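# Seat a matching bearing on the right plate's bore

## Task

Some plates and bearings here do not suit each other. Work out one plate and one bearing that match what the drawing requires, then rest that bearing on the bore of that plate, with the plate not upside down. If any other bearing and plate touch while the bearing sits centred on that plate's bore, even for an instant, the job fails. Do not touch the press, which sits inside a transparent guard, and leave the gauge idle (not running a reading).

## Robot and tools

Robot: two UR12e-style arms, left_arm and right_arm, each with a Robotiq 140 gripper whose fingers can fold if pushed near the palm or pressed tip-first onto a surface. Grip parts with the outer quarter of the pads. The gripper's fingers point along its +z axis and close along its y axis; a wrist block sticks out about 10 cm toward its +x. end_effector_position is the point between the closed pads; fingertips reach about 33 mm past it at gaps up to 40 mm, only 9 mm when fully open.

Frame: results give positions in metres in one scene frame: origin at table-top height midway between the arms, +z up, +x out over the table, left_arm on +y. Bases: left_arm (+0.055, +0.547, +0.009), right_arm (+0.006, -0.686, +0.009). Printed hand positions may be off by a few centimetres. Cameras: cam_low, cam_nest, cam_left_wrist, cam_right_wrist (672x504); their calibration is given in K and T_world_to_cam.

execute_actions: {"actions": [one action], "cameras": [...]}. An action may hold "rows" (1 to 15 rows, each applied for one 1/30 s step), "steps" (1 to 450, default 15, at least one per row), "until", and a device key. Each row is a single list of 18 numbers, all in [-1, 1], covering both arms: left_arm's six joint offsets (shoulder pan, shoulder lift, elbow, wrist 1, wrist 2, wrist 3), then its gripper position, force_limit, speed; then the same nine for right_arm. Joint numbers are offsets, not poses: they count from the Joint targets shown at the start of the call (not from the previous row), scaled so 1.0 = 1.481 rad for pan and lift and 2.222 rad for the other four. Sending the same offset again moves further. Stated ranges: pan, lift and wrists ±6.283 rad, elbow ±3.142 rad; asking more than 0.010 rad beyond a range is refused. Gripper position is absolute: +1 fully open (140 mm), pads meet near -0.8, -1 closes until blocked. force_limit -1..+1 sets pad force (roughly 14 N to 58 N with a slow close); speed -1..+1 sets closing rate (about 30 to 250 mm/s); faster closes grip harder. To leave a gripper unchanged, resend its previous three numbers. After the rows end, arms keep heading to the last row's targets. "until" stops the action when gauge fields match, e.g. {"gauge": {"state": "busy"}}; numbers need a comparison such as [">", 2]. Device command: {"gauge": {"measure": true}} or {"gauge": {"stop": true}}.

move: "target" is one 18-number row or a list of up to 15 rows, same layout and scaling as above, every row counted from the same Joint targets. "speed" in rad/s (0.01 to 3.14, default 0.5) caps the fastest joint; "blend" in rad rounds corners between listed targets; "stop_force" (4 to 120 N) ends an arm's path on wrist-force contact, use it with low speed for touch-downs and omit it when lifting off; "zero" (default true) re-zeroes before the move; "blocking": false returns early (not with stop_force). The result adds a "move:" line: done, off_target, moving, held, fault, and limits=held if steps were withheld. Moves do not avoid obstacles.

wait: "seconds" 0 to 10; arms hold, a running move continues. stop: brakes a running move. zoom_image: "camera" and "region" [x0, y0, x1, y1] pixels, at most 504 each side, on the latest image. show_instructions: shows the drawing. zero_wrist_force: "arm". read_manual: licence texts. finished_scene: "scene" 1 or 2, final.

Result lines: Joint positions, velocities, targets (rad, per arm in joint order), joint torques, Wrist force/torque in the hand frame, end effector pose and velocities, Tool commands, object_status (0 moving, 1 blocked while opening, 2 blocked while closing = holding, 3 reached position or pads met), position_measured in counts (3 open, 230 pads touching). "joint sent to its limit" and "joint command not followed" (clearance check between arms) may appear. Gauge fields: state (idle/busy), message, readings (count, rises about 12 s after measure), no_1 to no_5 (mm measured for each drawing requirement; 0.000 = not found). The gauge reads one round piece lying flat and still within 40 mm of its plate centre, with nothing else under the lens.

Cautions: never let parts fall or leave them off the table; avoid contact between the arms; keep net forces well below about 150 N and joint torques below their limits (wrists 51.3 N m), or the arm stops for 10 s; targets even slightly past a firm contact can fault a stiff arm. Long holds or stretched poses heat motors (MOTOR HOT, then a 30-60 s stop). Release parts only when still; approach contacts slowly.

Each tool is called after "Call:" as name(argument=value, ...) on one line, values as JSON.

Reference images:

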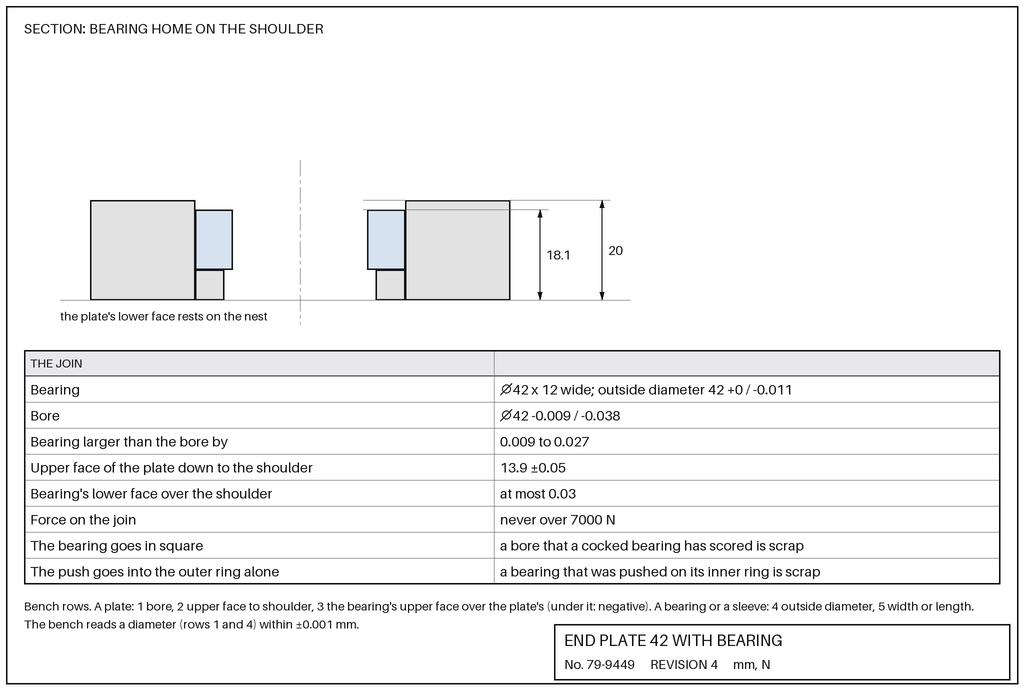

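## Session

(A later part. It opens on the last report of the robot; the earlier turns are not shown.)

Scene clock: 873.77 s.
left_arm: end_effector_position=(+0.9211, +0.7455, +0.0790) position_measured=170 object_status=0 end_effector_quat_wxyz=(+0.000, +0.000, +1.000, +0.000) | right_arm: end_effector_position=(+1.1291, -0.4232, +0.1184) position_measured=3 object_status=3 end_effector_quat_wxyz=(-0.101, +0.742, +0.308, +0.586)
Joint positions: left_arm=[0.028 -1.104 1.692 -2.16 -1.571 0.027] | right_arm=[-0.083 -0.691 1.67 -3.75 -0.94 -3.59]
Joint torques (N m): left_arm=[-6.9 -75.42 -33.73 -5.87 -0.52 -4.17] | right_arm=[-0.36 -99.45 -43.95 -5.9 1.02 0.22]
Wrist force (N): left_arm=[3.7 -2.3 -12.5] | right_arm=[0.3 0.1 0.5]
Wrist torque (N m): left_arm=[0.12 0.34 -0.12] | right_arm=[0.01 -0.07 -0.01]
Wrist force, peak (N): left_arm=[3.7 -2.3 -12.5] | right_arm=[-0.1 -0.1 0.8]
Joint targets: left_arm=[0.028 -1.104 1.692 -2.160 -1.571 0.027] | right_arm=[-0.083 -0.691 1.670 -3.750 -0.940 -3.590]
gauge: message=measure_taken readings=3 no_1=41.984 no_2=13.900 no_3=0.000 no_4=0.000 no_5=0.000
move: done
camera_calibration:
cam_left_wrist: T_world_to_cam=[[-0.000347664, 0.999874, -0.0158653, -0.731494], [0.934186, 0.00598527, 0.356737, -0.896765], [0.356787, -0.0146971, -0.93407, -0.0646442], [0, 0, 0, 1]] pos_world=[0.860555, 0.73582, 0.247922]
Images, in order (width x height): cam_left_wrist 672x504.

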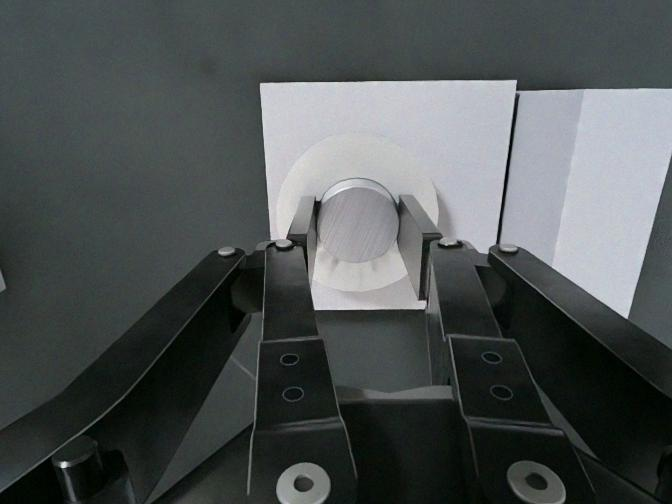

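Call:
move(target=[0,-0.0240,0.0385,-0.0675,0,0,-1,0,-1,0,0,0,0,0,0,1,1,1], speed=0.03, cameras=["cam_left_wrist"])

Call:
zoom_image(camera="cam_left_wrist", region=[290, 150, 420, 280])

Scene clock: 891.63 s.
left_arm: end_effector_position=(+0.9184, +0.7454, +0.0788) position_measured=170 object_status=2 end_effector_quat_wxyz=(+0.050, +0.000, +0.999, +0.001) | right_arm: end_effector_position=(+1.1291, -0.4232, +0.1184) position_measured=3 object_status=3 end_effector_quat_wxyz=(-0.101, +0.742, +0.308, +0.586)
Joint positions: left_arm=[0.028 -1.139 1.778 -2.31 -1.571 0.027] | right_arm=[-0.083 -0.691 1.67 -3.75 -0.94 -3.59]
Joint torques (N m): left_arm=[12.05 -99.05 -32.43 -8.36 -0.3 -3.99] | right_arm=[0.12 -99.51 -44.16 -6.26 0.91 0.12]
Wrist force (N): left_arm=[-0.4 -0.2 0.6] | right_arm=[0.5 -0.2 0.4]
Wrist torque (N m): left_arm=[-0.02 0.47 -0.14] | right_arm=[-0.03 -0.11 -0.01]
Wrist force, peak (N): left_arm=[24.2 -5.4 -32.5] | right_arm=[0.6 -0.1 0.4]
Joint targets: left_arm=[0.028 -1.139 1.778 -2.310 -1.571 0.027] | right_arm=[-0.083 -0.691 1.670 -3.750 -0.940 -3.590]
gauge: message=measure_taken readings=3 no_1=41.984 no_2=13.900 no_3=0.000 no_4=0.000 no_5=0.000
move: done
camera_calibration:
cam_left_wrist: T_world_to_cam=[[0.00106032, 0.999915, -0.0130029, -0.733028], [0.893998, 0.00487838, 0.448044, -0.863562], [0.44807, -0.0120997, -0.893917, -0.152847], [0, 0, 0, 1]] pos_world=[0.841286, 0.735329, 0.24075]
Images, in order (width x height): cam_left_wrist 672x504.

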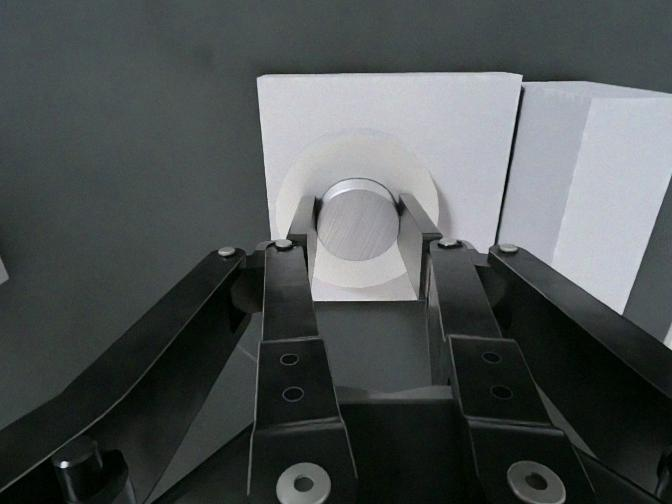

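Scaled by 3.877 from the camera's 672x504 image, which has a finer 960x720 frame.

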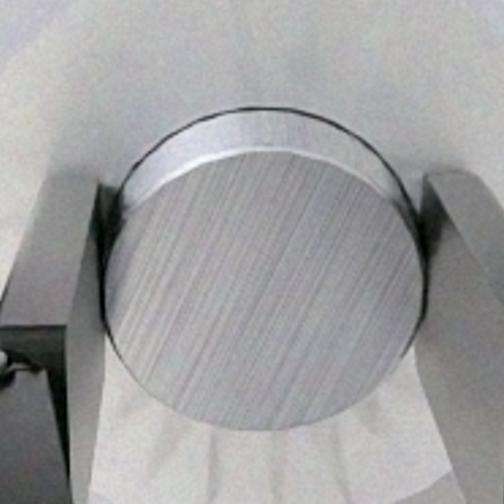

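Call:
move(target=[[0,0,0,0,0,0,0.1,0,-1,0,0,0,0,0,0,1,1,1],[0,0.0024,-0.0501,0.0936,0,0,0.1,0,-1,0,0,0,0,0,0,1,1,1],[0.0006,-0.0152,-0.0231,0.0783,0,-0.7061,-1,-1,-0.5,0,0,0,0,0,0,1,1,1]], speed=[0.05,0.1,0.7], cameras=["cam_left_wrist","cam_low"])

Call:
zoom_image(camera="cam_left_wrist", region=[260, 120, 460, 320])

Scene clock: 940.67 s.
left_arm: end_effector_position=(+0.8960, +0.7455, +0.1055) position_measured=232 object_status=3 end_effector_quat_wxyz=(+0.000, +0.707, -0.707, +0.000) | right_arm: end_effector_position=(+1.1291, -0.4232, +0.1184) position_measured=3 object_status=3 end_effector_quat_wxyz=(-0.101, +0.742, +0.308, +0.586)
Joint positions: left_arm=[0.029 -1.162 1.727 -2.136 -1.571 -1.541] | right_arm=[-0.083 -0.691 1.67 -3.75 -0.94 -3.59]
Joint torques (N m): left_arm=[16.34 -98.12 -34.31 -8.14 0.1 -4.2] | right_arm=[0.19 -97.86 -44.33 -6 0.63 0.15]
Wrist force (N): left_arm=[0.2 0.7 0.6] | right_arm=[-0.1 0.0 0.3]
Wrist torque (N m): left_arm=[-0.07 0.36 -0.09] | right_arm=[-0.01 0.02 -0.01]
Wrist force, peak (N): left_arm=[0.0 0.6 2.4] | right_arm=[0.5 0.2 0.6]
Joint targets: left_arm=[0.029 -1.162 1.727 -2.136 -1.571 -1.541] | right_arm=[-0.083 -0.691 1.670 -3.750 -0.940 -3.590]
gauge: message=measure_taken readings=3 no_1=41.984 no_2=13.900 no_3=0.000 no_4=0.000 no_5=0.000
move: done
camera_calibration:
cam_left_wrist: T_world_to_cam=[[-0.999875, 0.000582845, -0.0158273, 0.909412], [-0.00508636, 0.934571, 0.355742, -0.733374], [0.0149991, 0.355777, -0.93445, -0.000816324], [0, 0, 0, 1]] pos_world=[0.90558, 0.685151, 0.274522]
Images, in order (width x height): cam_low 672x504, cam_left_wrist 672x504.

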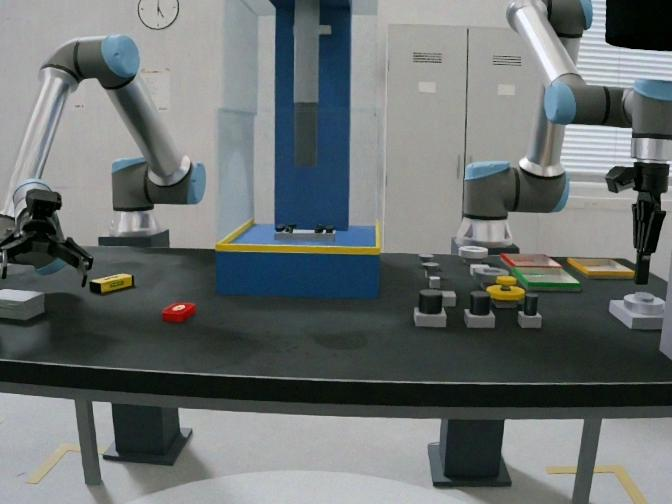

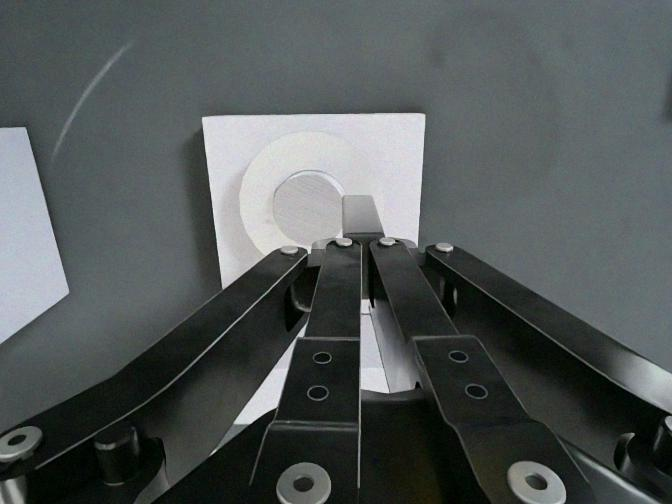

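Scaled by 2.520 from the camera's 672x504 image, which has a finer 960x720 frame.

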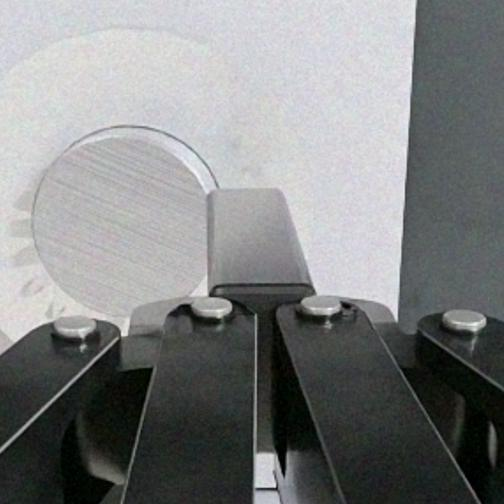

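Call:
move(target=[0,0.0152,0.0064,-0.0165,0,0,-1,-1,-0.5,0,0,0,0,0,0,1,1,1], speed=0.01, stop_force=8, cameras=["cam_left_wrist"])

Call:
zoom_image(camera="cam_left_wrist", region=[260, 120, 460, 320])

Scene clock: 958.60 s.
left_arm: end_effector_position=(+0.8968, +0.7456, +0.0898) position_measured=232 object_status=3 end_effector_quat_wxyz=(+0.000, +0.707, -0.707, +0.000) | right_arm: end_effector_position=(+1.1291, -0.4232, +0.1184) position_measured=3 object_status=3 end_effector_quat_wxyz=(-0.101, +0.742, +0.308, +0.586)
Joint positions: left_arm=[0.029 -1.147 1.736 -2.161 -1.571 -1.541] | right_arm=[-0.083 -0.691 1.67 -3.75 -0.94 -3.59]
Joint torques (N m): left_arm=[15.43 -90.76 -43.31 -3.03 0.1 -4.1] | right_arm=[-0.74 -99.78 -44.34 -5.81 1.07 0.3]
Wrist force (N): left_arm=[0.8 4.1 -9.4] | right_arm=[0.0 -0.1 0.1]
Wrist torque (N m): left_arm=[-0.10 0.31 -0.10] | right_arm=[-0.02 0.00 -0.02]
Wrist force, peak (N): left_arm=[1.1 8.0 -16.3] | right_arm=[0.3 0.1 0.7]
Joint targets: left_arm=[0.029 -1.147 1.736 -2.161 -1.571 -1.541] | right_arm=[-0.083 -0.691 1.670 -3.750 -0.940 -3.590]
gauge: message=measure_taken readings=3 no_1=41.984 no_2=13.900 no_3=0.000 no_4=0.000 no_5=0.000
move: contact (left_arm); left_arm: the wrist 1 is farthest, 0.012 rad from its target
camera_calibration:
cam_left_wrist: T_world_to_cam=[[-0.999875, 0.000582845, -0.0158273, 0.909963], [-0.00508636, 0.934571, 0.355742, -0.727785], [0.0149991, 0.355777, -0.93445, -0.0154992], [0, 0, 0, 1]] pos_world=[0.90638, 0.685151, 0.258822]
Images, in order (width x height): cam_left_wrist 672x504.

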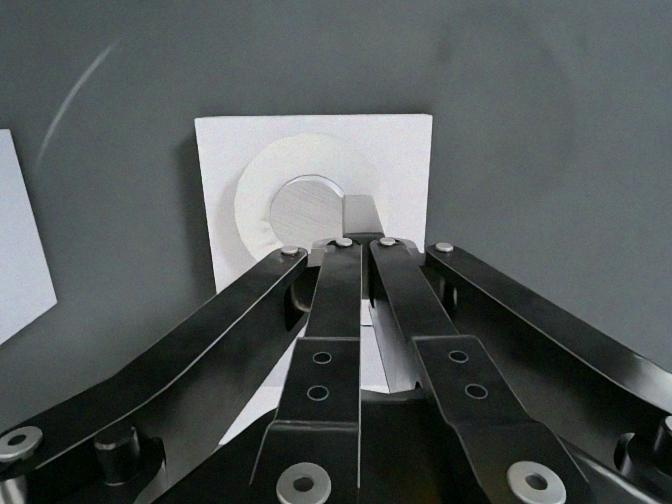

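Scaled by 2.520 from the camera's 672x504 image, which has a finer 960x720 frame.

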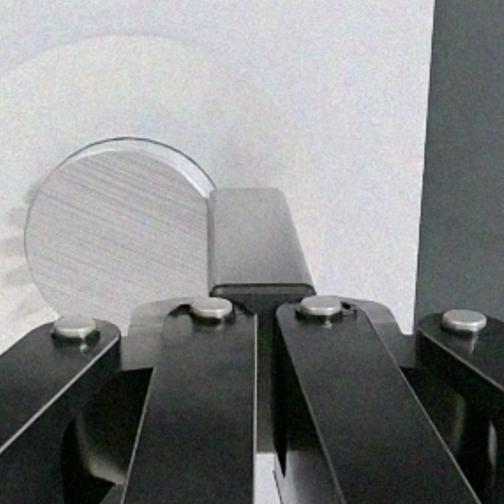

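Call:
move(target=[[0,-0.0098,-0.0042,0.0113,0,0,-1,-1,-0.5,0,0,0,0,0,0,1,1,1],[-0.0007,0.0078,-0.0312,0.0265,0,-0.0009,0.1,0,-0.5,0,0,0,0,0,0,1,1,1],[-0.0007,0.0298,-0.0193,-0.0001,0,-0.0009,0.1,0,-0.5,0,0,0,0,0,0,1,1,1],[-0.0007,0.0298,-0.0193,-0.0001,0,-0.0009,-1,0,-1,0,0,0,0,0,0,1,1,1]], speed=[0.04,0.1,0.06,0.05], cameras=["cam_left_wrist"])

Call:
zoom_image(camera="cam_left_wrist", region=[270, 120, 450, 300])

Scene clock: 1006.57 s.
left_arm: end_effector_position=(+0.9207, +0.7453, +0.0774) position_measured=169 object_status=0 end_effector_quat_wxyz=(+0.000, +0.707, -0.707, +0.000) | right_arm: end_effector_position=(+1.1291, -0.4232, +0.1184) position_measured=3 object_status=3 end_effector_quat_wxyz=(-0.101, +0.742, +0.308, +0.586)
Joint positions: left_arm=[0.028 -1.103 1.693 -2.161 -1.571 -1.543] | right_arm=[-0.083 -0.691 1.67 -3.75 -0.94 -3.59]
Joint torques (N m): left_arm=[-11.29 -75.29 -34.07 -1.98 -0.51 -4.25] | right_arm=[-0.05 -98.69 -44.31 -5.9 0.86 0.28]
Wrist force (N): left_arm=[1.3 1.5 -17.5] | right_arm=[0.3 0.0 0.2]
Wrist torque (N m): left_arm=[-0.11 0.31 -0.11] | right_arm=[-0.01 -0.06 -0.02]
Wrist force, peak (N): left_arm=[1.2 1.8 -17.5] | right_arm=[0.3 0.1 0.8]
Joint targets: left_arm=[0.028 -1.103 1.693 -2.161 -1.571 -1.543] | right_arm=[-0.083 -0.691 1.670 -3.750 -0.940 -3.590]
gauge: message=measure_taken readings=3 no_1=41.984 no_2=13.900 no_3=0.000 no_4=0.000 no_5=0.000
move: done
camera_calibration:
cam_left_wrist: T_world_to_cam=[[-0.999891, -0.000344187, -0.0147881, 0.934255], [-0.00558302, 0.934568, 0.355741, -0.722601], [0.013698, 0.355785, -0.934467, -0.0261687], [0, 0, 0, 1]] pos_world=[0.930477, 0.684952, 0.246421]
Images, in order (width x height): cam_left_wrist 672x504.

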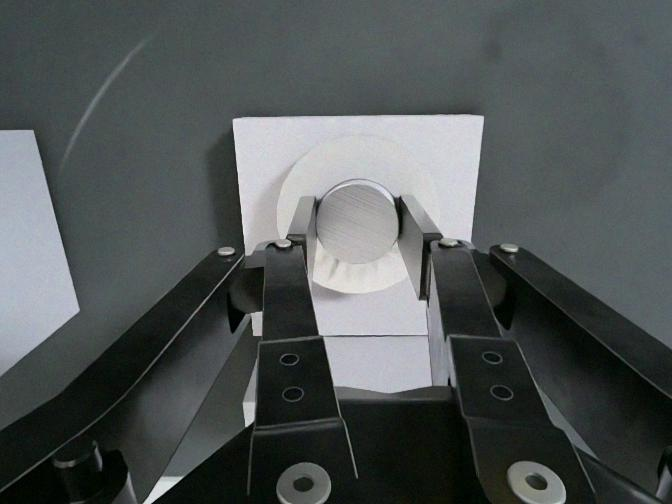

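Scaled by 2.800 from the camera's 672x504 image, which has a finer 960x720 frame.

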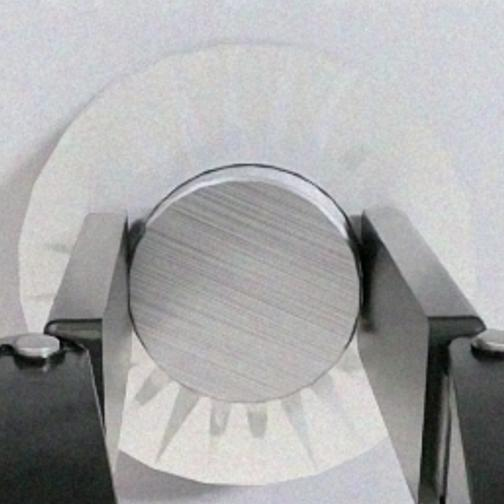

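Call:
move(target=[0,-0.0252,0.0380,-0.0662,0,0,-1,0,-1,0,0,0,0,0,0,1,1,1], speed=0.03, cameras=["cam_left_wrist"])

Call:
zoom_image(camera="cam_left_wrist", region=[270, 120, 450, 300])

Scene clock: 1019.30 s.
left_arm: end_effector_position=(+0.9180, +0.7453, +0.0790) position_measured=169 object_status=2 end_effector_quat_wxyz=(-0.036, +0.706, -0.706, +0.034) | right_arm: end_effector_position=(+1.1291, -0.4232, +0.1184) position_measured=3 object_status=3 end_effector_quat_wxyz=(-0.101, +0.742, +0.308, +0.586)
Joint positions: left_arm=[0.028 -1.14 1.778 -2.308 -1.571 -1.543] | right_arm=[-0.083 -0.691 1.67 -3.75 -0.94 -3.59]
Joint torques (N m): left_arm=[-0.42 -23.73 -16.49 -16.17 -0.89 -4.02] | right_arm=[-1.23 -99.07 -43.82 -5.82 0.73 0.25]
Wrist force (N): left_arm=[4.9 44.8 -99.0] | right_arm=[0.2 -0.4 0.2]
Wrist torque (N m): left_arm=[-3.79 0.52 -0.21] | right_arm=[-0.09 -0.03 -0.01]
Wrist force, peak (N): left_arm=[6.3 58.2 -115.1] | right_arm=[0.6 0.0 0.6]
Joint targets: left_arm=[0.028 -1.140 1.778 -2.308 -1.571 -1.543] | right_arm=[-0.083 -0.691 1.670 -3.750 -0.940 -3.590]
gauge: message=measure_taken readings=3 no_1=41.984 no_2=13.900 no_3=0.000 no_4=0.000 no_5=0.000
move: done
camera_calibration:
cam_left_wrist: T_world_to_cam=[[-0.99344, -0.000174013, -0.114352, 0.933396], [-0.0411433, 0.933575, 0.356013, -0.689796], [0.106694, 0.358383, -0.927458, -0.112512], [0, 0, 0, 1]] pos_world=[0.910897, 0.684461, 0.247962]
Images, in order (width x height): cam_left_wrist 672x504.

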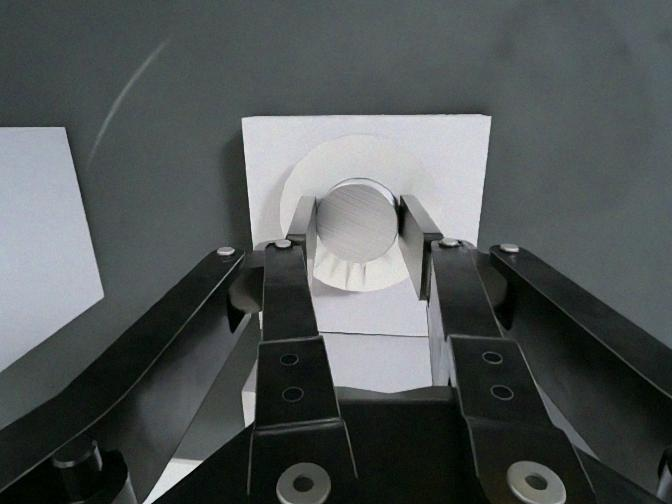

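Scaled by 2.800 from the camera's 672x504 image, which has a finer 960x720 frame.

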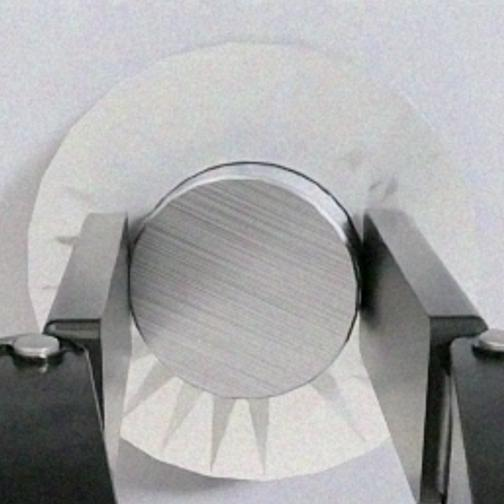

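Call:
move(target=[0,-0.0019,-0.0009,0.0021,0,0,-1,0,-1,0,0,0,0,0,0,1,1,1], speed=0.02, cameras=["cam_left_wrist"])

Call:
zoom_image(camera="cam_left_wrist", region=[270, 120, 450, 300])

Scene clock: 1030.17 s.
left_arm: end_effector_position=(+0.9181, +0.7453, +0.0818) position_measured=169 object_status=2 end_effector_quat_wxyz=(-0.036, +0.706, -0.706, +0.034) | right_arm: end_effector_position=(+1.1291, -0.4232, +0.1184) position_measured=3 object_status=3 end_effector_quat_wxyz=(-0.101, +0.742, +0.308, +0.586)
Joint positions: left_arm=[0.028 -1.143 1.776 -2.303 -1.571 -1.543] | right_arm=[-0.083 -0.691 1.67 -3.75 -0.94 -3.59]
Joint torques (N m): left_arm=[8.26 -97.59 -46.26 -3.17 -0.98 -3.84] | right_arm=[-0.25 -97.19 -44.21 -6.09 0.6 0.28]
Wrist force (N): left_arm=[0.0 1.1 1.2] | right_arm=[0.2 0.2 0.4]
Wrist torque (N m): left_arm=[-0.07 0.37 -0.09] | right_arm=[0.04 -0.04 -0.01]
Wrist force, peak (N): left_arm=[5.1 44.8 -98.4] | right_arm=[0.4 0.0 0.7]
Joint targets: left_arm=[0.028 -1.143 1.776 -2.303 -1.571 -1.543] | right_arm=[-0.083 -0.691 1.670 -3.750 -0.940 -3.590]
gauge: message=measure_taken readings=3 no_1=41.984 no_2=13.900 no_3=0.000 no_4=0.000 no_5=0.000
move: done
camera_calibration:
cam_left_wrist: T_world_to_cam=[[-0.993426, -0.000231552, -0.11448, 0.933874], [-0.0412419, 0.933576, 0.355998, -0.690696], [0.106793, 0.358379, -0.927448, -0.110015], [0, 0, 0, 1]] pos_world=[0.910998, 0.684461, 0.250763]
Images, in order (width x height): cam_left_wrist 672x504.

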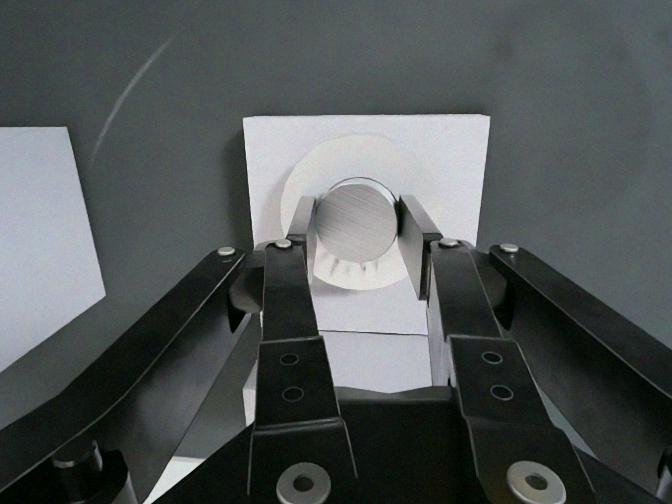

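Scaled by 2.800 from the camera's 672x504 image, which has a finer 960x720 frame.

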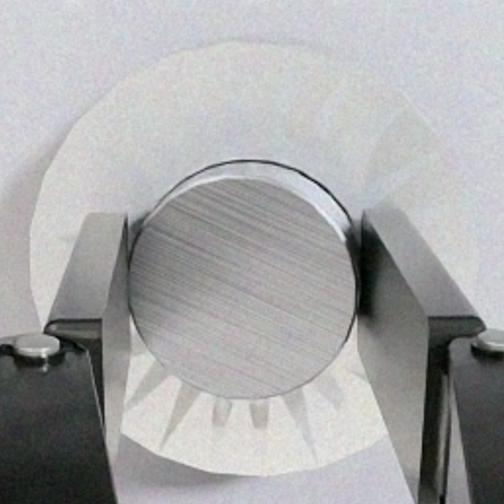

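Call:
move(target=[0,-0.0030,-0.0015,0.0036,0,0,-1,0,-1,0,0,0,0,0,0,1,1,1], speed=0.03, cameras=["cam_left_wrist","cam_low"])

Call:
zoom_image(camera="cam_left_wrist", region=[270, 120, 450, 300])

Call:
zoom_image(camera="cam_low", region=[612, 270, 672, 330])

Scene clock: 1041.47 s.
left_arm: end_effector_position=(+0.9181, +0.7453, +0.0865) position_measured=169 object_status=2 end_effector_quat_wxyz=(-0.036, +0.706, -0.706, +0.034) | right_arm: end_effector_position=(+1.1291, -0.4232, +0.1184) position_measured=3 object_status=3 end_effector_quat_wxyz=(-0.101, +0.742, +0.308, +0.586)
Joint positions: left_arm=[0.028 -1.147 1.773 -2.296 -1.571 -1.543] | right_arm=[-0.083 -0.691 1.67 -3.75 -0.94 -3.59]
Joint torques (N m): left_arm=[7.77 -99.27 -46.2 -3.27 -0.99 -3.82] | right_arm=[-0.04 -99.02 -44.13 -5.97 0.5 0.18]
Wrist force (N): left_arm=[0.0 0.7 1.4] | right_arm=[0.3 0.1 0.0]
Wrist torque (N m): left_arm=[-0.10 0.39 -0.09] | right_arm=[0.03 -0.08 -0.02]
Wrist force, peak (N): left_arm=[0.3 1.1 1.7] | right_arm=[0.6 -0.3 0.4]
Joint targets: left_arm=[0.028 -1.147 1.772 -2.295 -1.571 -1.543] | right_arm=[-0.083 -0.691 1.670 -3.750 -0.940 -3.590]
gauge: message=measure_taken readings=3 no_1=41.984 no_2=13.900 no_3=0.000 no_4=0.000 no_5=0.000
move: done
camera_calibration:
cam_left_wrist: T_world_to_cam=[[-0.99344, -0.000174013, -0.114352, 0.934453], [-0.0411433, 0.933575, 0.356013, -0.692458], [0.106694, 0.358383, -0.927458, -0.105577], [0, 0, 0, 1]] pos_world=[0.911097, 0.684461, 0.255462]
Images, in order (width x height): cam_low 672x504, cam_left_wrist 672x504.

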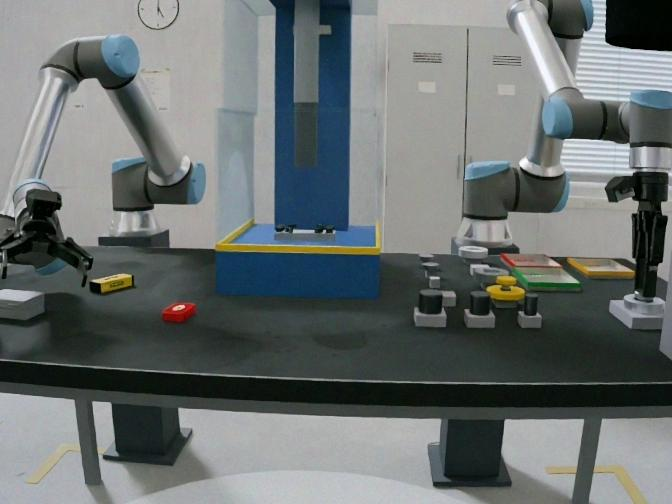

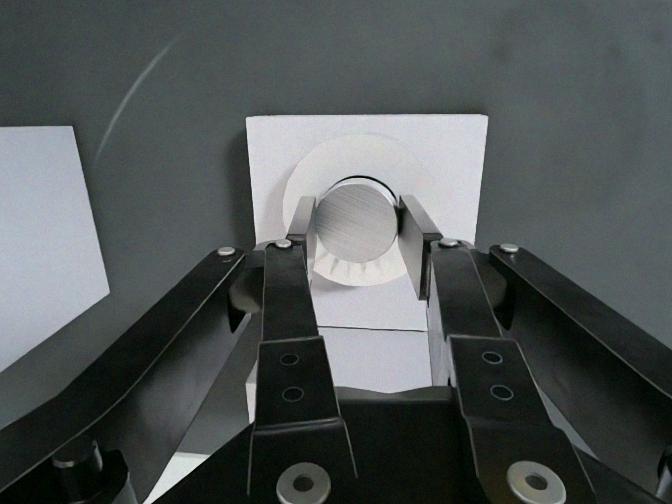

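Scaled by 2.800 from the camera's 672x504 image, which has a finer 960x720 frame.

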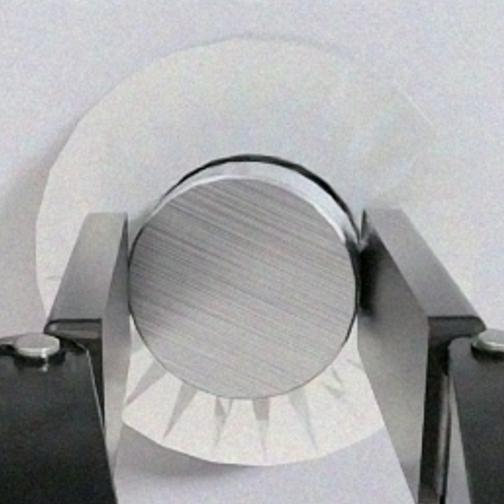

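Scaled by 8.400 from the camera's 672x504 image, which has a finer 960x720 frame.

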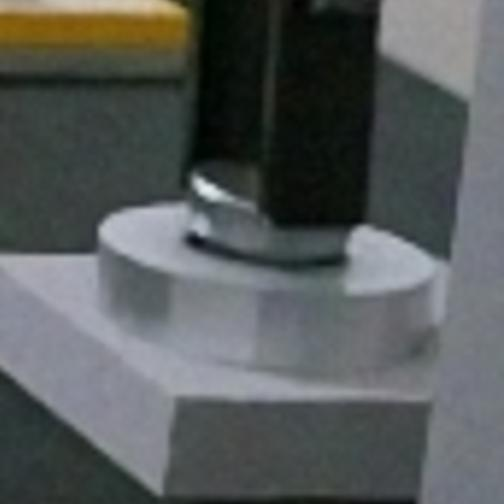

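Call:
move(target=[[0,0.0078,-0.0474,0.0868,0,0,-1,0,-1,0,0,0,0,0,0,1,1,1],[-0.1207,-0.1116,0.0912,0.0278,0,-0.0803,-1,0,-1,0,0,0,0,0,0,1,1,1]], speed=[0.1,0.3], blend=[0.02,0])

Call:
move(target=[0,0.0519,0.0191,-0.0537,0,0,-1,0,-1,0,0,0,0,0,0,1,1,1], speed=0.018, stop_force=4, cameras=["cam_left_wrist"])

Scene clock: 1071.97 s.
left_arm: end_effector_position=(+0.8001, +0.6099, +0.0899) position_measured=169 object_status=2 end_effector_quat_wxyz=(+0.000, +0.707, -0.707, +0.000) | right_arm: end_effector_position=(+1.1291, -0.4232, +0.1184) position_measured=3 object_status=3 end_effector_quat_wxyz=(-0.101, +0.742, +0.308, +0.586)
Joint positions: left_arm=[-0.151 -1.312 1.975 -2.233 -1.571 -1.722] | right_arm=[-0.083 -0.691 1.67 -3.75 -0.94 -3.59]
Joint torques (N m): left_arm=[-15.59 -82.43 -31.92 -8.09 -1.02 -4.35] | right_arm=[-0.03 -98.36 -43.47 -5.97 0.74 0.43]
Wrist force (N): left_arm=[1.2 0.3 0.2] | right_arm=[-0.1 -0.1 0.4]
Wrist torque (N m): left_arm=[-0.15 0.09 -0.05] | right_arm=[-0.03 0.01 -0.01]
Wrist force, peak (N): left_arm=[2.6 2.1 1.1] | right_arm=[0.3 0.0 0.7]
Joint targets: left_arm=[-0.151 -1.313 1.975 -2.234 -1.571 -1.722] | right_arm=[-0.083 -0.691 1.670 -3.750 -0.940 -3.590]
gauge: message=measure_taken readings=3 no_1=41.984 no_2=13.900 no_3=0.000 no_4=0.000 no_5=0.000
move: done

Scene clock: 1078.27 s.
left_arm: end_effector_position=(+0.8006, +0.6097, +0.0402) position_measured=169 object_status=2 end_effector_quat_wxyz=(+0.000, +0.707, -0.707, +0.000) | right_arm: end_effector_position=(+1.1291, -0.4232, +0.1184) position_measured=3 object_status=3 end_effector_quat_wxyz=(-0.101, +0.742, +0.308, +0.586)
Joint positions: left_arm=[-0.151 -1.254 2.007 -2.324 -1.571 -1.722] | right_arm=[-0.083 -0.691 1.67 -3.75 -0.94 -3.59]
Joint torques (N m): left_arm=[-13.74 -80.73 -39.63 -2.37 -1.18 -4.26] | right_arm=[-1.18 -100.38 -44.13 -6.09 0.83 0.34]
Wrist force (N): left_arm=[1.1 -0.6 -3.7] | right_arm=[0.0 0.1 0.5]
Wrist torque (N m): left_arm=[0.05 0.09 -0.03] | right_arm=[0.02 0.00 -0.01]
Wrist force, peak (N): left_arm=[1.5 5.3 -16.9] | right_arm=[0.6 -0.2 0.4]
Joint targets: left_arm=[-0.151 -1.254 2.007 -2.324 -1.571 -1.722] | right_arm=[-0.083 -0.691 1.670 -3.750 -0.940 -3.590]
gauge: message=measure_taken readings=3 no_1=41.984 no_2=13.900 no_3=0.000 no_4=0.000 no_5=0.000
move: contact (left_arm); left_arm: the wrist 1 is farthest, 0.029 rad from its target
camera_calibration:
cam_left_wrist: T_world_to_cam=[[-0.99988, 0.0000320324, -0.015501, 0.813407], [-0.00548503, 0.934569, 0.355738, -0.583391], [0.0144982, 0.355781, -0.934457, -0.0116872], [0, 0, 0, 1]] pos_world=[0.810279, 0.549351, 0.209222]
Images, in order (width x height): cam_left_wrist 672x504.

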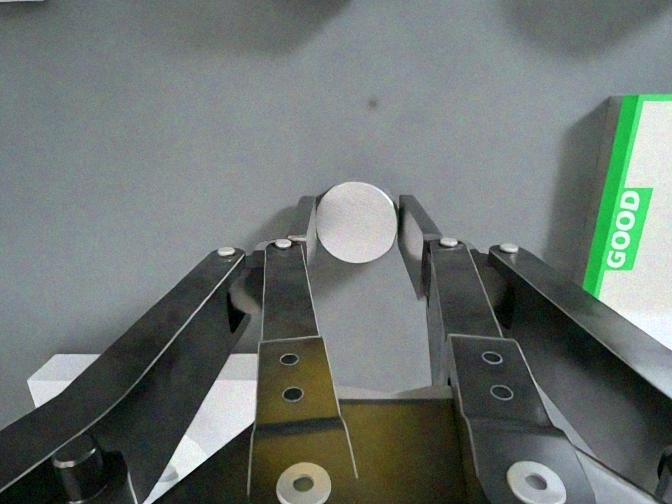

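Call:
move(target=[0,0,0,0,0,0,0.1,-0.6,-1,0,0,0,0,0,0,1,1,1], cameras=["cam_left_wrist"])

Call:
zoom_image(camera="cam_left_wrist", region=[270, 140, 450, 300])

Scene clock: 1090.07 s.
left_arm: end_effector_position=(+0.8006, +0.6097, +0.0402) position_measured=117 object_status=0 end_effector_quat_wxyz=(+0.000, +0.707, -0.707, +0.000) | right_arm: end_effector_position=(+1.1291, -0.4232, +0.1184) position_measured=3 object_status=3 end_effector_quat_wxyz=(-0.101, +0.742, +0.308, +0.586)
Joint positions: left_arm=[-0.151 -1.254 2.007 -2.324 -1.571 -1.722] | right_arm=[-0.083 -0.691 1.67 -3.75 -0.94 -3.59]
Joint torques (N m): left_arm=[-4.97 -79.52 -39.01 -5.46 -1.1 -4.16] | right_arm=[0.47 -99.01 -44.1 -6.2 0.87 0.34]
Wrist force (N): left_arm=[1.0 0.9 -0.1] | right_arm=[0.2 -0.2 0.3]
Wrist torque (N m): left_arm=[0.00 0.12 -0.04] | right_arm=[-0.04 -0.05 -0.02]
Wrist force, peak (N): left_arm=[0.9 -0.3 -4.3] | right_arm=[0.4 -0.3 0.6]
Joint targets: left_arm=[-0.151 -1.254 2.007 -2.324 -1.571 -1.722] | right_arm=[-0.083 -0.691 1.670 -3.750 -0.940 -3.590]
gauge: message=measure_taken readings=3 no_1=41.984 no_2=13.900 no_3=0.000 no_4=0.000 no_5=0.000
move: done
camera_calibration:
cam_left_wrist: T_world_to_cam=[[-0.99988, 0.0000320324, -0.015501, 0.813407], [-0.00548503, 0.934569, 0.355738, -0.583391], [0.0144982, 0.355781, -0.934457, -0.0116872], [0, 0, 0, 1]] pos_world=[0.810279, 0.549351, 0.209222]
Images, in order (width x height): cam_left_wrist 672x504.

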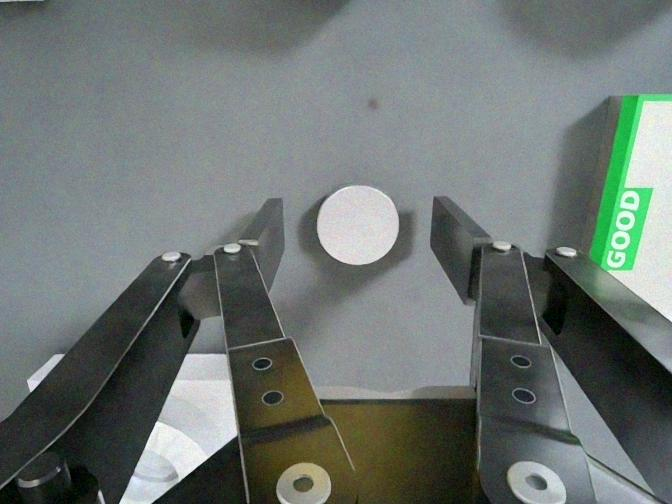

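Scaled by 2.800 from the camera's 672x504 image, which has a finer 960x720 frame.

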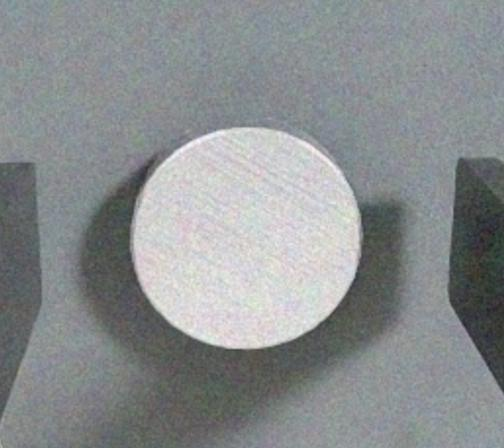

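Call:
move(target=[[0,-0.0394,-0.0145,0.0409,0,0,0.1,-0.6,-1,0,0,0,0,0,0,1,1,1],[0.1205,0.0938,-0.1441,0.0817,0,0.7874,0.37,-0.9,-0.5,0,0,0,0,0,0,1,1,1],[0.1205,0.1171,-0.1337,0.0558,0,0.7874,0.37,-0.9,-0.5,0,0,0,0,0,0,1,1,1],[0.1205,0.1171,-0.1337,0.0558,0,0.7874,-1,-0.9,-1,0,0,0,0,0,0,1,1,1]], speed=[0.1,0.7,0.08,0.1], blend=[0.02,0,0,0], cameras=["cam_left_wrist"])

Scene clock: 1133.67 s.
left_arm: end_effector_position=(+0.9201, +0.7451, +0.0529) position_measured=103 object_status=0 end_effector_quat_wxyz=(+0.000, +0.000, +1.000, +0.000) | right_arm: end_effector_position=(+1.1291, -0.4232, +0.1184) position_measured=3 object_status=3 end_effector_quat_wxyz=(-0.101, +0.742, +0.308, +0.586)
Joint positions: left_arm=[0.028 -1.08 1.71 -2.201 -1.571 0.028] | right_arm=[-0.083 -0.691 1.67 -3.75 -0.94 -3.59]
Joint torques (N m): left_arm=[11.87 -76.49 -33.18 -7.14 -0.41 3.65] | right_arm=[-1.67 -99.53 -43.82 -5.98 0.63 0.14]
Wrist force (N): left_arm=[4.0 3.2 -8.5] | right_arm=[0.3 -0.3 0.3]
Wrist torque (N m): left_arm=[-0.10 0.37 -0.23] | right_arm=[-0.07 -0.07 -0.01]
Wrist force, peak (N): left_arm=[4.4 3.2 -9.4] | right_arm=[0.3 0.4 0.7]
Joint targets: left_arm=[0.028 -1.080 1.710 -2.200 -1.571 0.028] | right_arm=[-0.083 -0.691 1.670 -3.750 -0.940 -3.590]
gauge: message=measure_taken readings=3 no_1=41.984 no_2=13.900 no_3=0.000 no_4=0.000 no_5=0.000
move: done
camera_calibration:
cam_left_wrist: T_world_to_cam=[[0.000307118, 0.999873, -0.0159331, -0.732156], [0.934458, 0.0053864, 0.356033, -0.886246], [0.356073, -0.0149981, -0.934338, -0.0878107], [0, 0, 0, 1]] pos_world=[0.859652, 0.73552, 0.221822]
Images, in order (width x height): cam_left_wrist 672x504.

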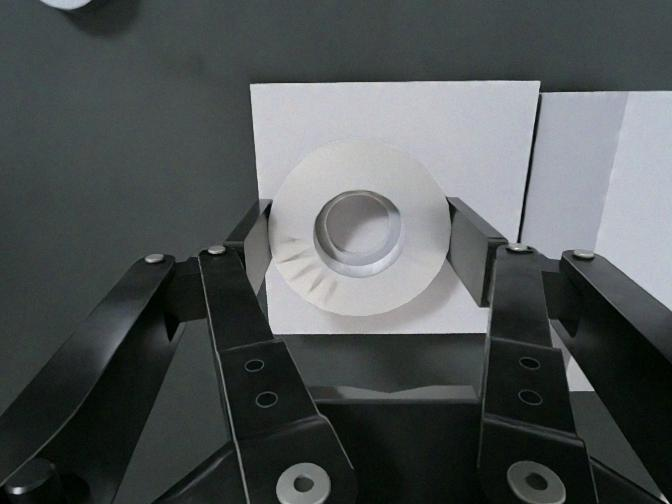

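Call:
move(target=[[0,0,0,0,0,0,0.37,-0.9,-1,0,0,0,0,0,0,1,1,1],[0,-0.0237,-0.0104,0.0259,0,0,0.37,-0.9,-1,0,0,0,0,0,0,1,1,1],[0,-0.0237,-0.0104,0.0259,0,-0.7069,0.37,-0.9,-1,0,0,0,0,0,0,1,1,1],[0,0,0,0,0,-0.7069,0.37,-0.9,-1,0,0,0,0,0,0,1,1,1],[0,0,0,0,0,-0.7069,-1,-0.9,-1,0,0,0,0,0,0,1,1,1]], speed=[0.1,0.1,0.8,0.1,0.1], blend=[0,0.005,0.005,0,0], cameras=["cam_left_wrist"])

Scene clock: 1151.13 s.
left_arm: end_effector_position=(+0.9201, +0.7451, +0.0529) position_measured=103 object_status=0 end_effector_quat_wxyz=(+0.000, +0.707, -0.707, +0.000) | right_arm: end_effector_position=(+1.1291, -0.4232, +0.1184) position_measured=3 object_status=3 end_effector_quat_wxyz=(-0.101, +0.742, +0.308, +0.586)
Joint positions: left_arm=[0.028 -1.08 1.71 -2.201 -1.571 -1.543] | right_arm=[-0.083 -0.691 1.67 -3.75 -0.94 -3.59]
Joint torques (N m): left_arm=[-10.04 -75.62 -32.9 -4.21 -0.36 -4.26] | right_arm=[-0.58 -99.61 -42.56 -6.02 0.55 0.24]
Wrist force (N): left_arm=[0.8 0.1 -8.0] | right_arm=[0.2 0.0 0.4]
Wrist torque (N m): left_arm=[-0.06 0.34 -0.07] | right_arm=[-0.01 -0.06 -0.01]
Wrist force, peak (N): left_arm=[4.7 3.3 -9.5] | right_arm=[0.4 -0.3 0.7]
Joint targets: left_arm=[0.028 -1.080 1.710 -2.200 -1.571 -1.543] | right_arm=[-0.083 -0.691 1.670 -3.750 -0.940 -3.590]
gauge: message=measure_taken readings=3 no_1=41.984 no_2=13.900 no_3=0.000 no_4=0.000 no_5=0.000
move: done
camera_calibration:
cam_left_wrist: T_world_to_cam=[[-0.999882, 0.000406178, -0.0153597, 0.932799], [-0.00508511, 0.93457, 0.355744, -0.714073], [0.0144992, 0.35578, -0.934457, -0.0496896], [0, 0, 0, 1]] pos_world=[0.929778, 0.684651, 0.221922]
Images, in order (width x height): cam_left_wrist 672x504.

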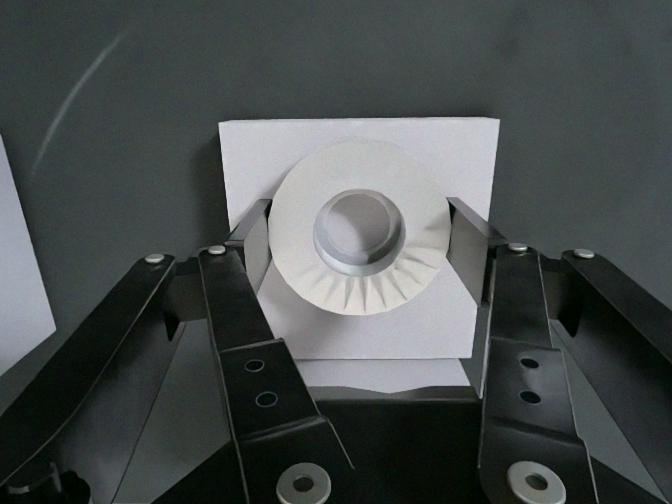

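Call:
move(target=[[0,0,0,0,0,0,0.37,-0.9,-1,0,0,0,0,0,0,1,1,1],[0,-0.0237,-0.0104,0.0259,0,0,0.37,-0.9,-1,0,0,0,0,0,0,1,1,1],[-0.1207,-0.1569,0.1191,-0.0149,0,0.6266,0.1,-0.9,-0.5,0,0,0,0,0,0,1,1,1],[-0.1207,-0.1121,0.1355,-0.0612,0,0.6266,0.1,-0.9,-0.5,0,0,0,0,0,0,1,1,1],[-0.1207,-0.1121,0.1355,-0.0612,0,0.6266,-1,-0.9,-1,0,0,0,0,0,0,1,1,1]], speed=[0.1,0.1,0.7,0.1,0.1], blend=[0,0.01,0,0,0], cameras=["cam_left_wrist"])

Scene clock: 1174.80 s.
left_arm: end_effector_position=(+0.8007, +0.6095, +0.0342) position_measured=168 object_status=2 end_effector_quat_wxyz=(+0.000, +0.000, +1.000, +0.000) | right_arm: end_effector_position=(+1.1291, -0.4232, +0.1184) position_measured=3 object_status=3 end_effector_quat_wxyz=(-0.101, +0.742, +0.308, +0.586)
Joint positions: left_arm=[-0.151 -1.247 2.011 -2.336 -1.571 -0.151] | right_arm=[-0.083 -0.691 1.67 -3.75 -0.94 -3.59]
Joint torques (N m): left_arm=[-11.72 -58.74 -29.37 -7.63 -0.06 3.64] | right_arm=[0.04 -97.27 -44.02 -6.03 0.77 0.26]
Wrist force (N): left_arm=[3.4 0.3 -8.0] | right_arm=[0.2 0.0 0.1]
Wrist torque (N m): left_arm=[-0.02 0.18 -0.19] | right_arm=[-0.01 -0.04 -0.02]
Wrist force, peak (N): left_arm=[0.8 0.4 -9.8] | right_arm=[0.5 0.0 0.6]
Joint targets: left_arm=[-0.151 -1.247 2.011 -2.336 -1.571 -0.151] | right_arm=[-0.083 -0.691 1.670 -3.750 -0.940 -3.590]
gauge: message=measure_taken readings=3 no_1=41.984 no_2=13.900 no_3=0.000 no_4=0.000 no_5=0.000
move: done
camera_calibration:
cam_left_wrist: T_world_to_cam=[[0.000672058, 0.999872, -0.0160134, -0.597189], [0.934154, 0.00508699, 0.356834, -0.766822], [0.35687, -0.0151988, -0.93403, -0.065355], [0, 0, 0, 1]] pos_world=[0.740054, 0.60002, 0.203022]
Images, in order (width x height): cam_left_wrist 672x504.

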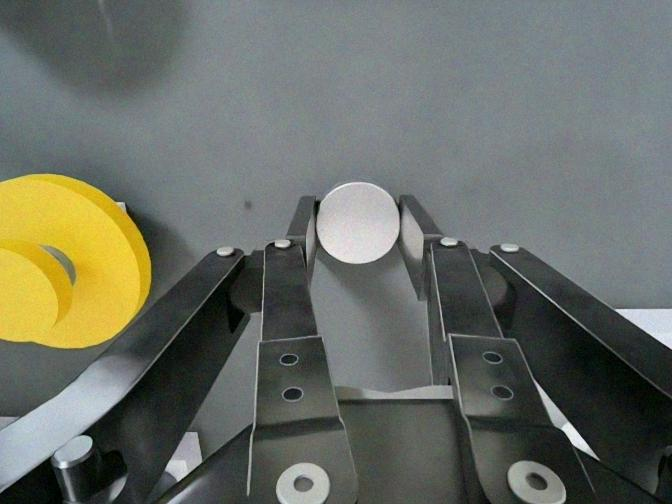

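Call:
move(target=[[0,0,0,0,0,0,0.1,-0.9,-1,0,0,0,0,0,0,1,1,1],[0,-0.0441,-0.0163,0.0463,0,0,0.1,-0.9,-1,0,0,0,0,0,0,1,1,1],[0,-0.0441,-0.0163,0.0463,0,-0.7069,0.1,-0.9,-1,0,0,0,0,0,0,1,1,1],[0,0,0,0,0,-0.7069,0.1,-0.9,-1,0,0,0,0,0,0,1,1,1],[0,0,0,0,0,-0.7069,-1,-0.6,-1,0,0,0,0,0,0,1,1,1],[0,-0.0654,-0.0270,0.0712,0,-0.7069,-1,-0.6,-1,0,0,0,0,0,0,1,1,1]], speed=[0.1,0.15,0.9,0.15,0.1,0.15], blend=[0,0.005,0.005,0,0,0], cameras=["cam_left_wrist"])

Call:
zoom_image(camera="cam_left_wrist", region=[270, 140, 450, 300])

Scene clock: 1196.93 s.
left_arm: end_effector_position=(+0.7999, +0.6096, +0.1193) position_measured=168 object_status=2 end_effector_quat_wxyz=(+0.000, +0.707, -0.707, +0.000) | right_arm: end_effector_position=(+1.1291, -0.4232, +0.1184) position_measured=3 object_status=3 end_effector_quat_wxyz=(-0.101, +0.742, +0.308, +0.586)
Joint positions: left_arm=[-0.151 -1.343 1.952 -2.178 -1.571 -1.721] | right_arm=[-0.083 -0.691 1.67 -3.75 -0.94 -3.59]
Joint torques (N m): left_arm=[9.09 -81.55 -46.33 -3.18 0.28 -4.22] | right_arm=[-0.53 -96.8 -43.81 -6.17 0.8 0.29]
Wrist force (N): left_arm=[1.2 0.6 0.2] | right_arm=[0.3 0.1 0.3]
Wrist torque (N m): left_arm=[-0.02 0.04 -0.06] | right_arm=[0.03 -0.06 -0.02]
Wrist force, peak (N): left_arm=[0.9 3.6 -10.8] | right_arm=[0.1 -0.7 0.6]
Joint targets: left_arm=[-0.151 -1.343 1.951 -2.178 -1.571 -1.721] | right_arm=[-0.083 -0.691 1.670 -3.750 -0.940 -3.590]
gauge: message=measure_taken readings=3 no_1=41.984 no_2=13.900 no_3=0.000 no_4=0.000 no_5=0.000
move: done
camera_calibration:
cam_left_wrist: T_world_to_cam=[[-0.99989, 0.000733455, -0.0148085, 0.813454], [-0.00458453, 0.934536, 0.35584, -0.612179], [0.0141001, 0.355868, -0.93443, 0.0625383], [0, 0, 0, 1]] pos_world=[0.809676, 0.549251, 0.288321]
Images, in order (width x height): cam_left_wrist 672x504.

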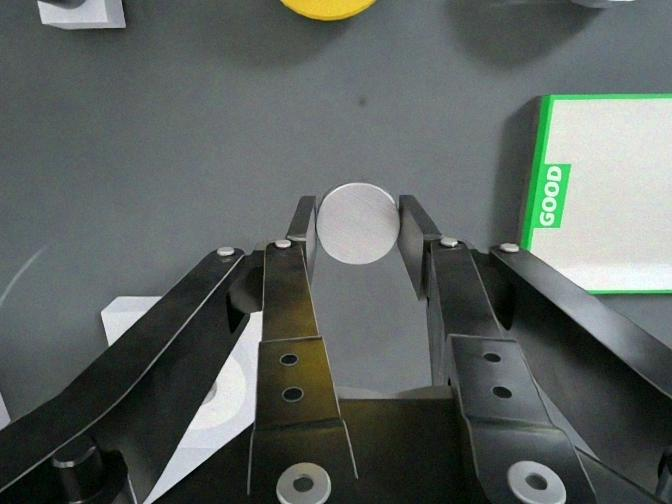

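Scaled by 2.800 from the camera's 672x504 image, which has a finer 960x720 frame.

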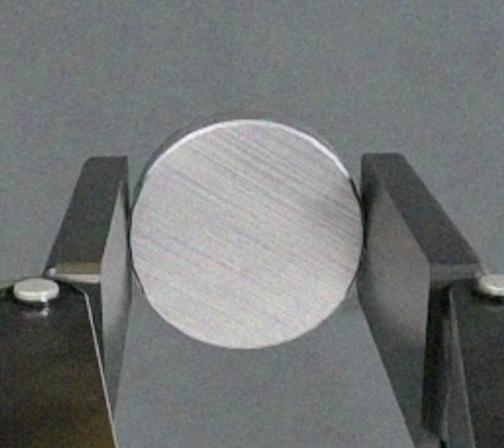

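Call:
move(target=[0.1209,0.1481,-0.1222,0.0231,0,0.0801,-1,-0.6,-1,0,0,0,0,0,0,1,1,1], speed=0.3, cameras=["cam_left_wrist"])

Call:
zoom_image(camera="cam_left_wrist", region=[260, 110, 460, 310])

Scene clock: 1215.57 s.
left_arm: end_effector_position=(+0.9200, +0.7452, +0.1001) position_measured=168 object_status=2 end_effector_quat_wxyz=(+0.000, +0.707, -0.707, +0.000) | right_arm: end_effector_position=(+1.1291, -0.4232, +0.1184) position_measured=3 object_status=3 end_effector_quat_wxyz=(-0.101, +0.742, +0.308, +0.586)
Joint positions: left_arm=[0.028 -1.124 1.68 -2.127 -1.571 -1.544] | right_arm=[-0.083 -0.691 1.67 -3.75 -0.94 -3.59]
Joint torques (N m): left_arm=[16.74 -74.38 -47.54 -2.77 0.57 3.59] | right_arm=[-0.16 -97.51 -42.76 -6.02 0.58 0.47]
Wrist force (N): left_arm=[0.3 1.0 0.6] | right_arm=[0.3 0.1 0.5]
Wrist torque (N m): left_arm=[-0.01 0.34 -0.26] | right_arm=[0.02 -0.07 -0.01]
Wrist force, peak (N): left_arm=[3.0 2.2 0.1] | right_arm=[0.6 -0.3 0.5]
Joint targets: left_arm=[0.028 -1.124 1.680 -2.127 -1.571 -1.543] | right_arm=[-0.083 -0.691 1.670 -3.750 -0.940 -3.590]
gauge: message=measure_taken readings=3 no_1=41.984 no_2=13.900 no_3=0.000 no_4=0.000 no_5=0.000
move: done
camera_calibration:
cam_left_wrist: T_world_to_cam=[[-0.999878, -0.000342115, -0.0156423, 0.933908], [-0.00588494, 0.934569, 0.355733, -0.730271], [0.0144971, 0.355782, -0.934457, -0.00574424], [0, 0, 0, 1]] pos_world=[0.92958, 0.684852, 0.269022]
Images, in order (width x height): cam_left_wrist 672x504.

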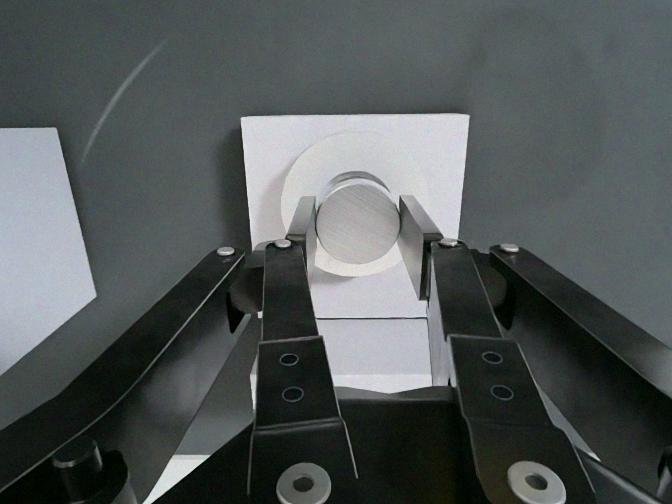

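Scaled by 2.520 from the camera's 672x504 image, which has a finer 960x720 frame.

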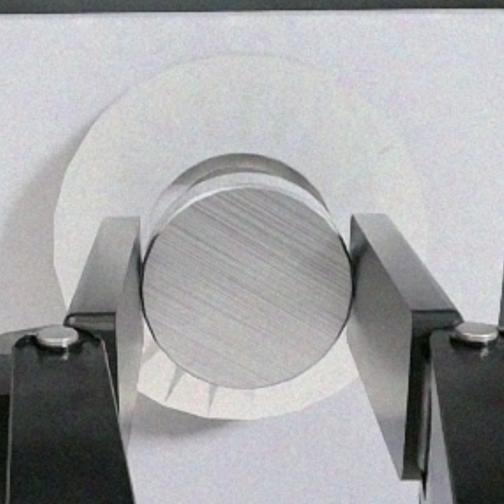

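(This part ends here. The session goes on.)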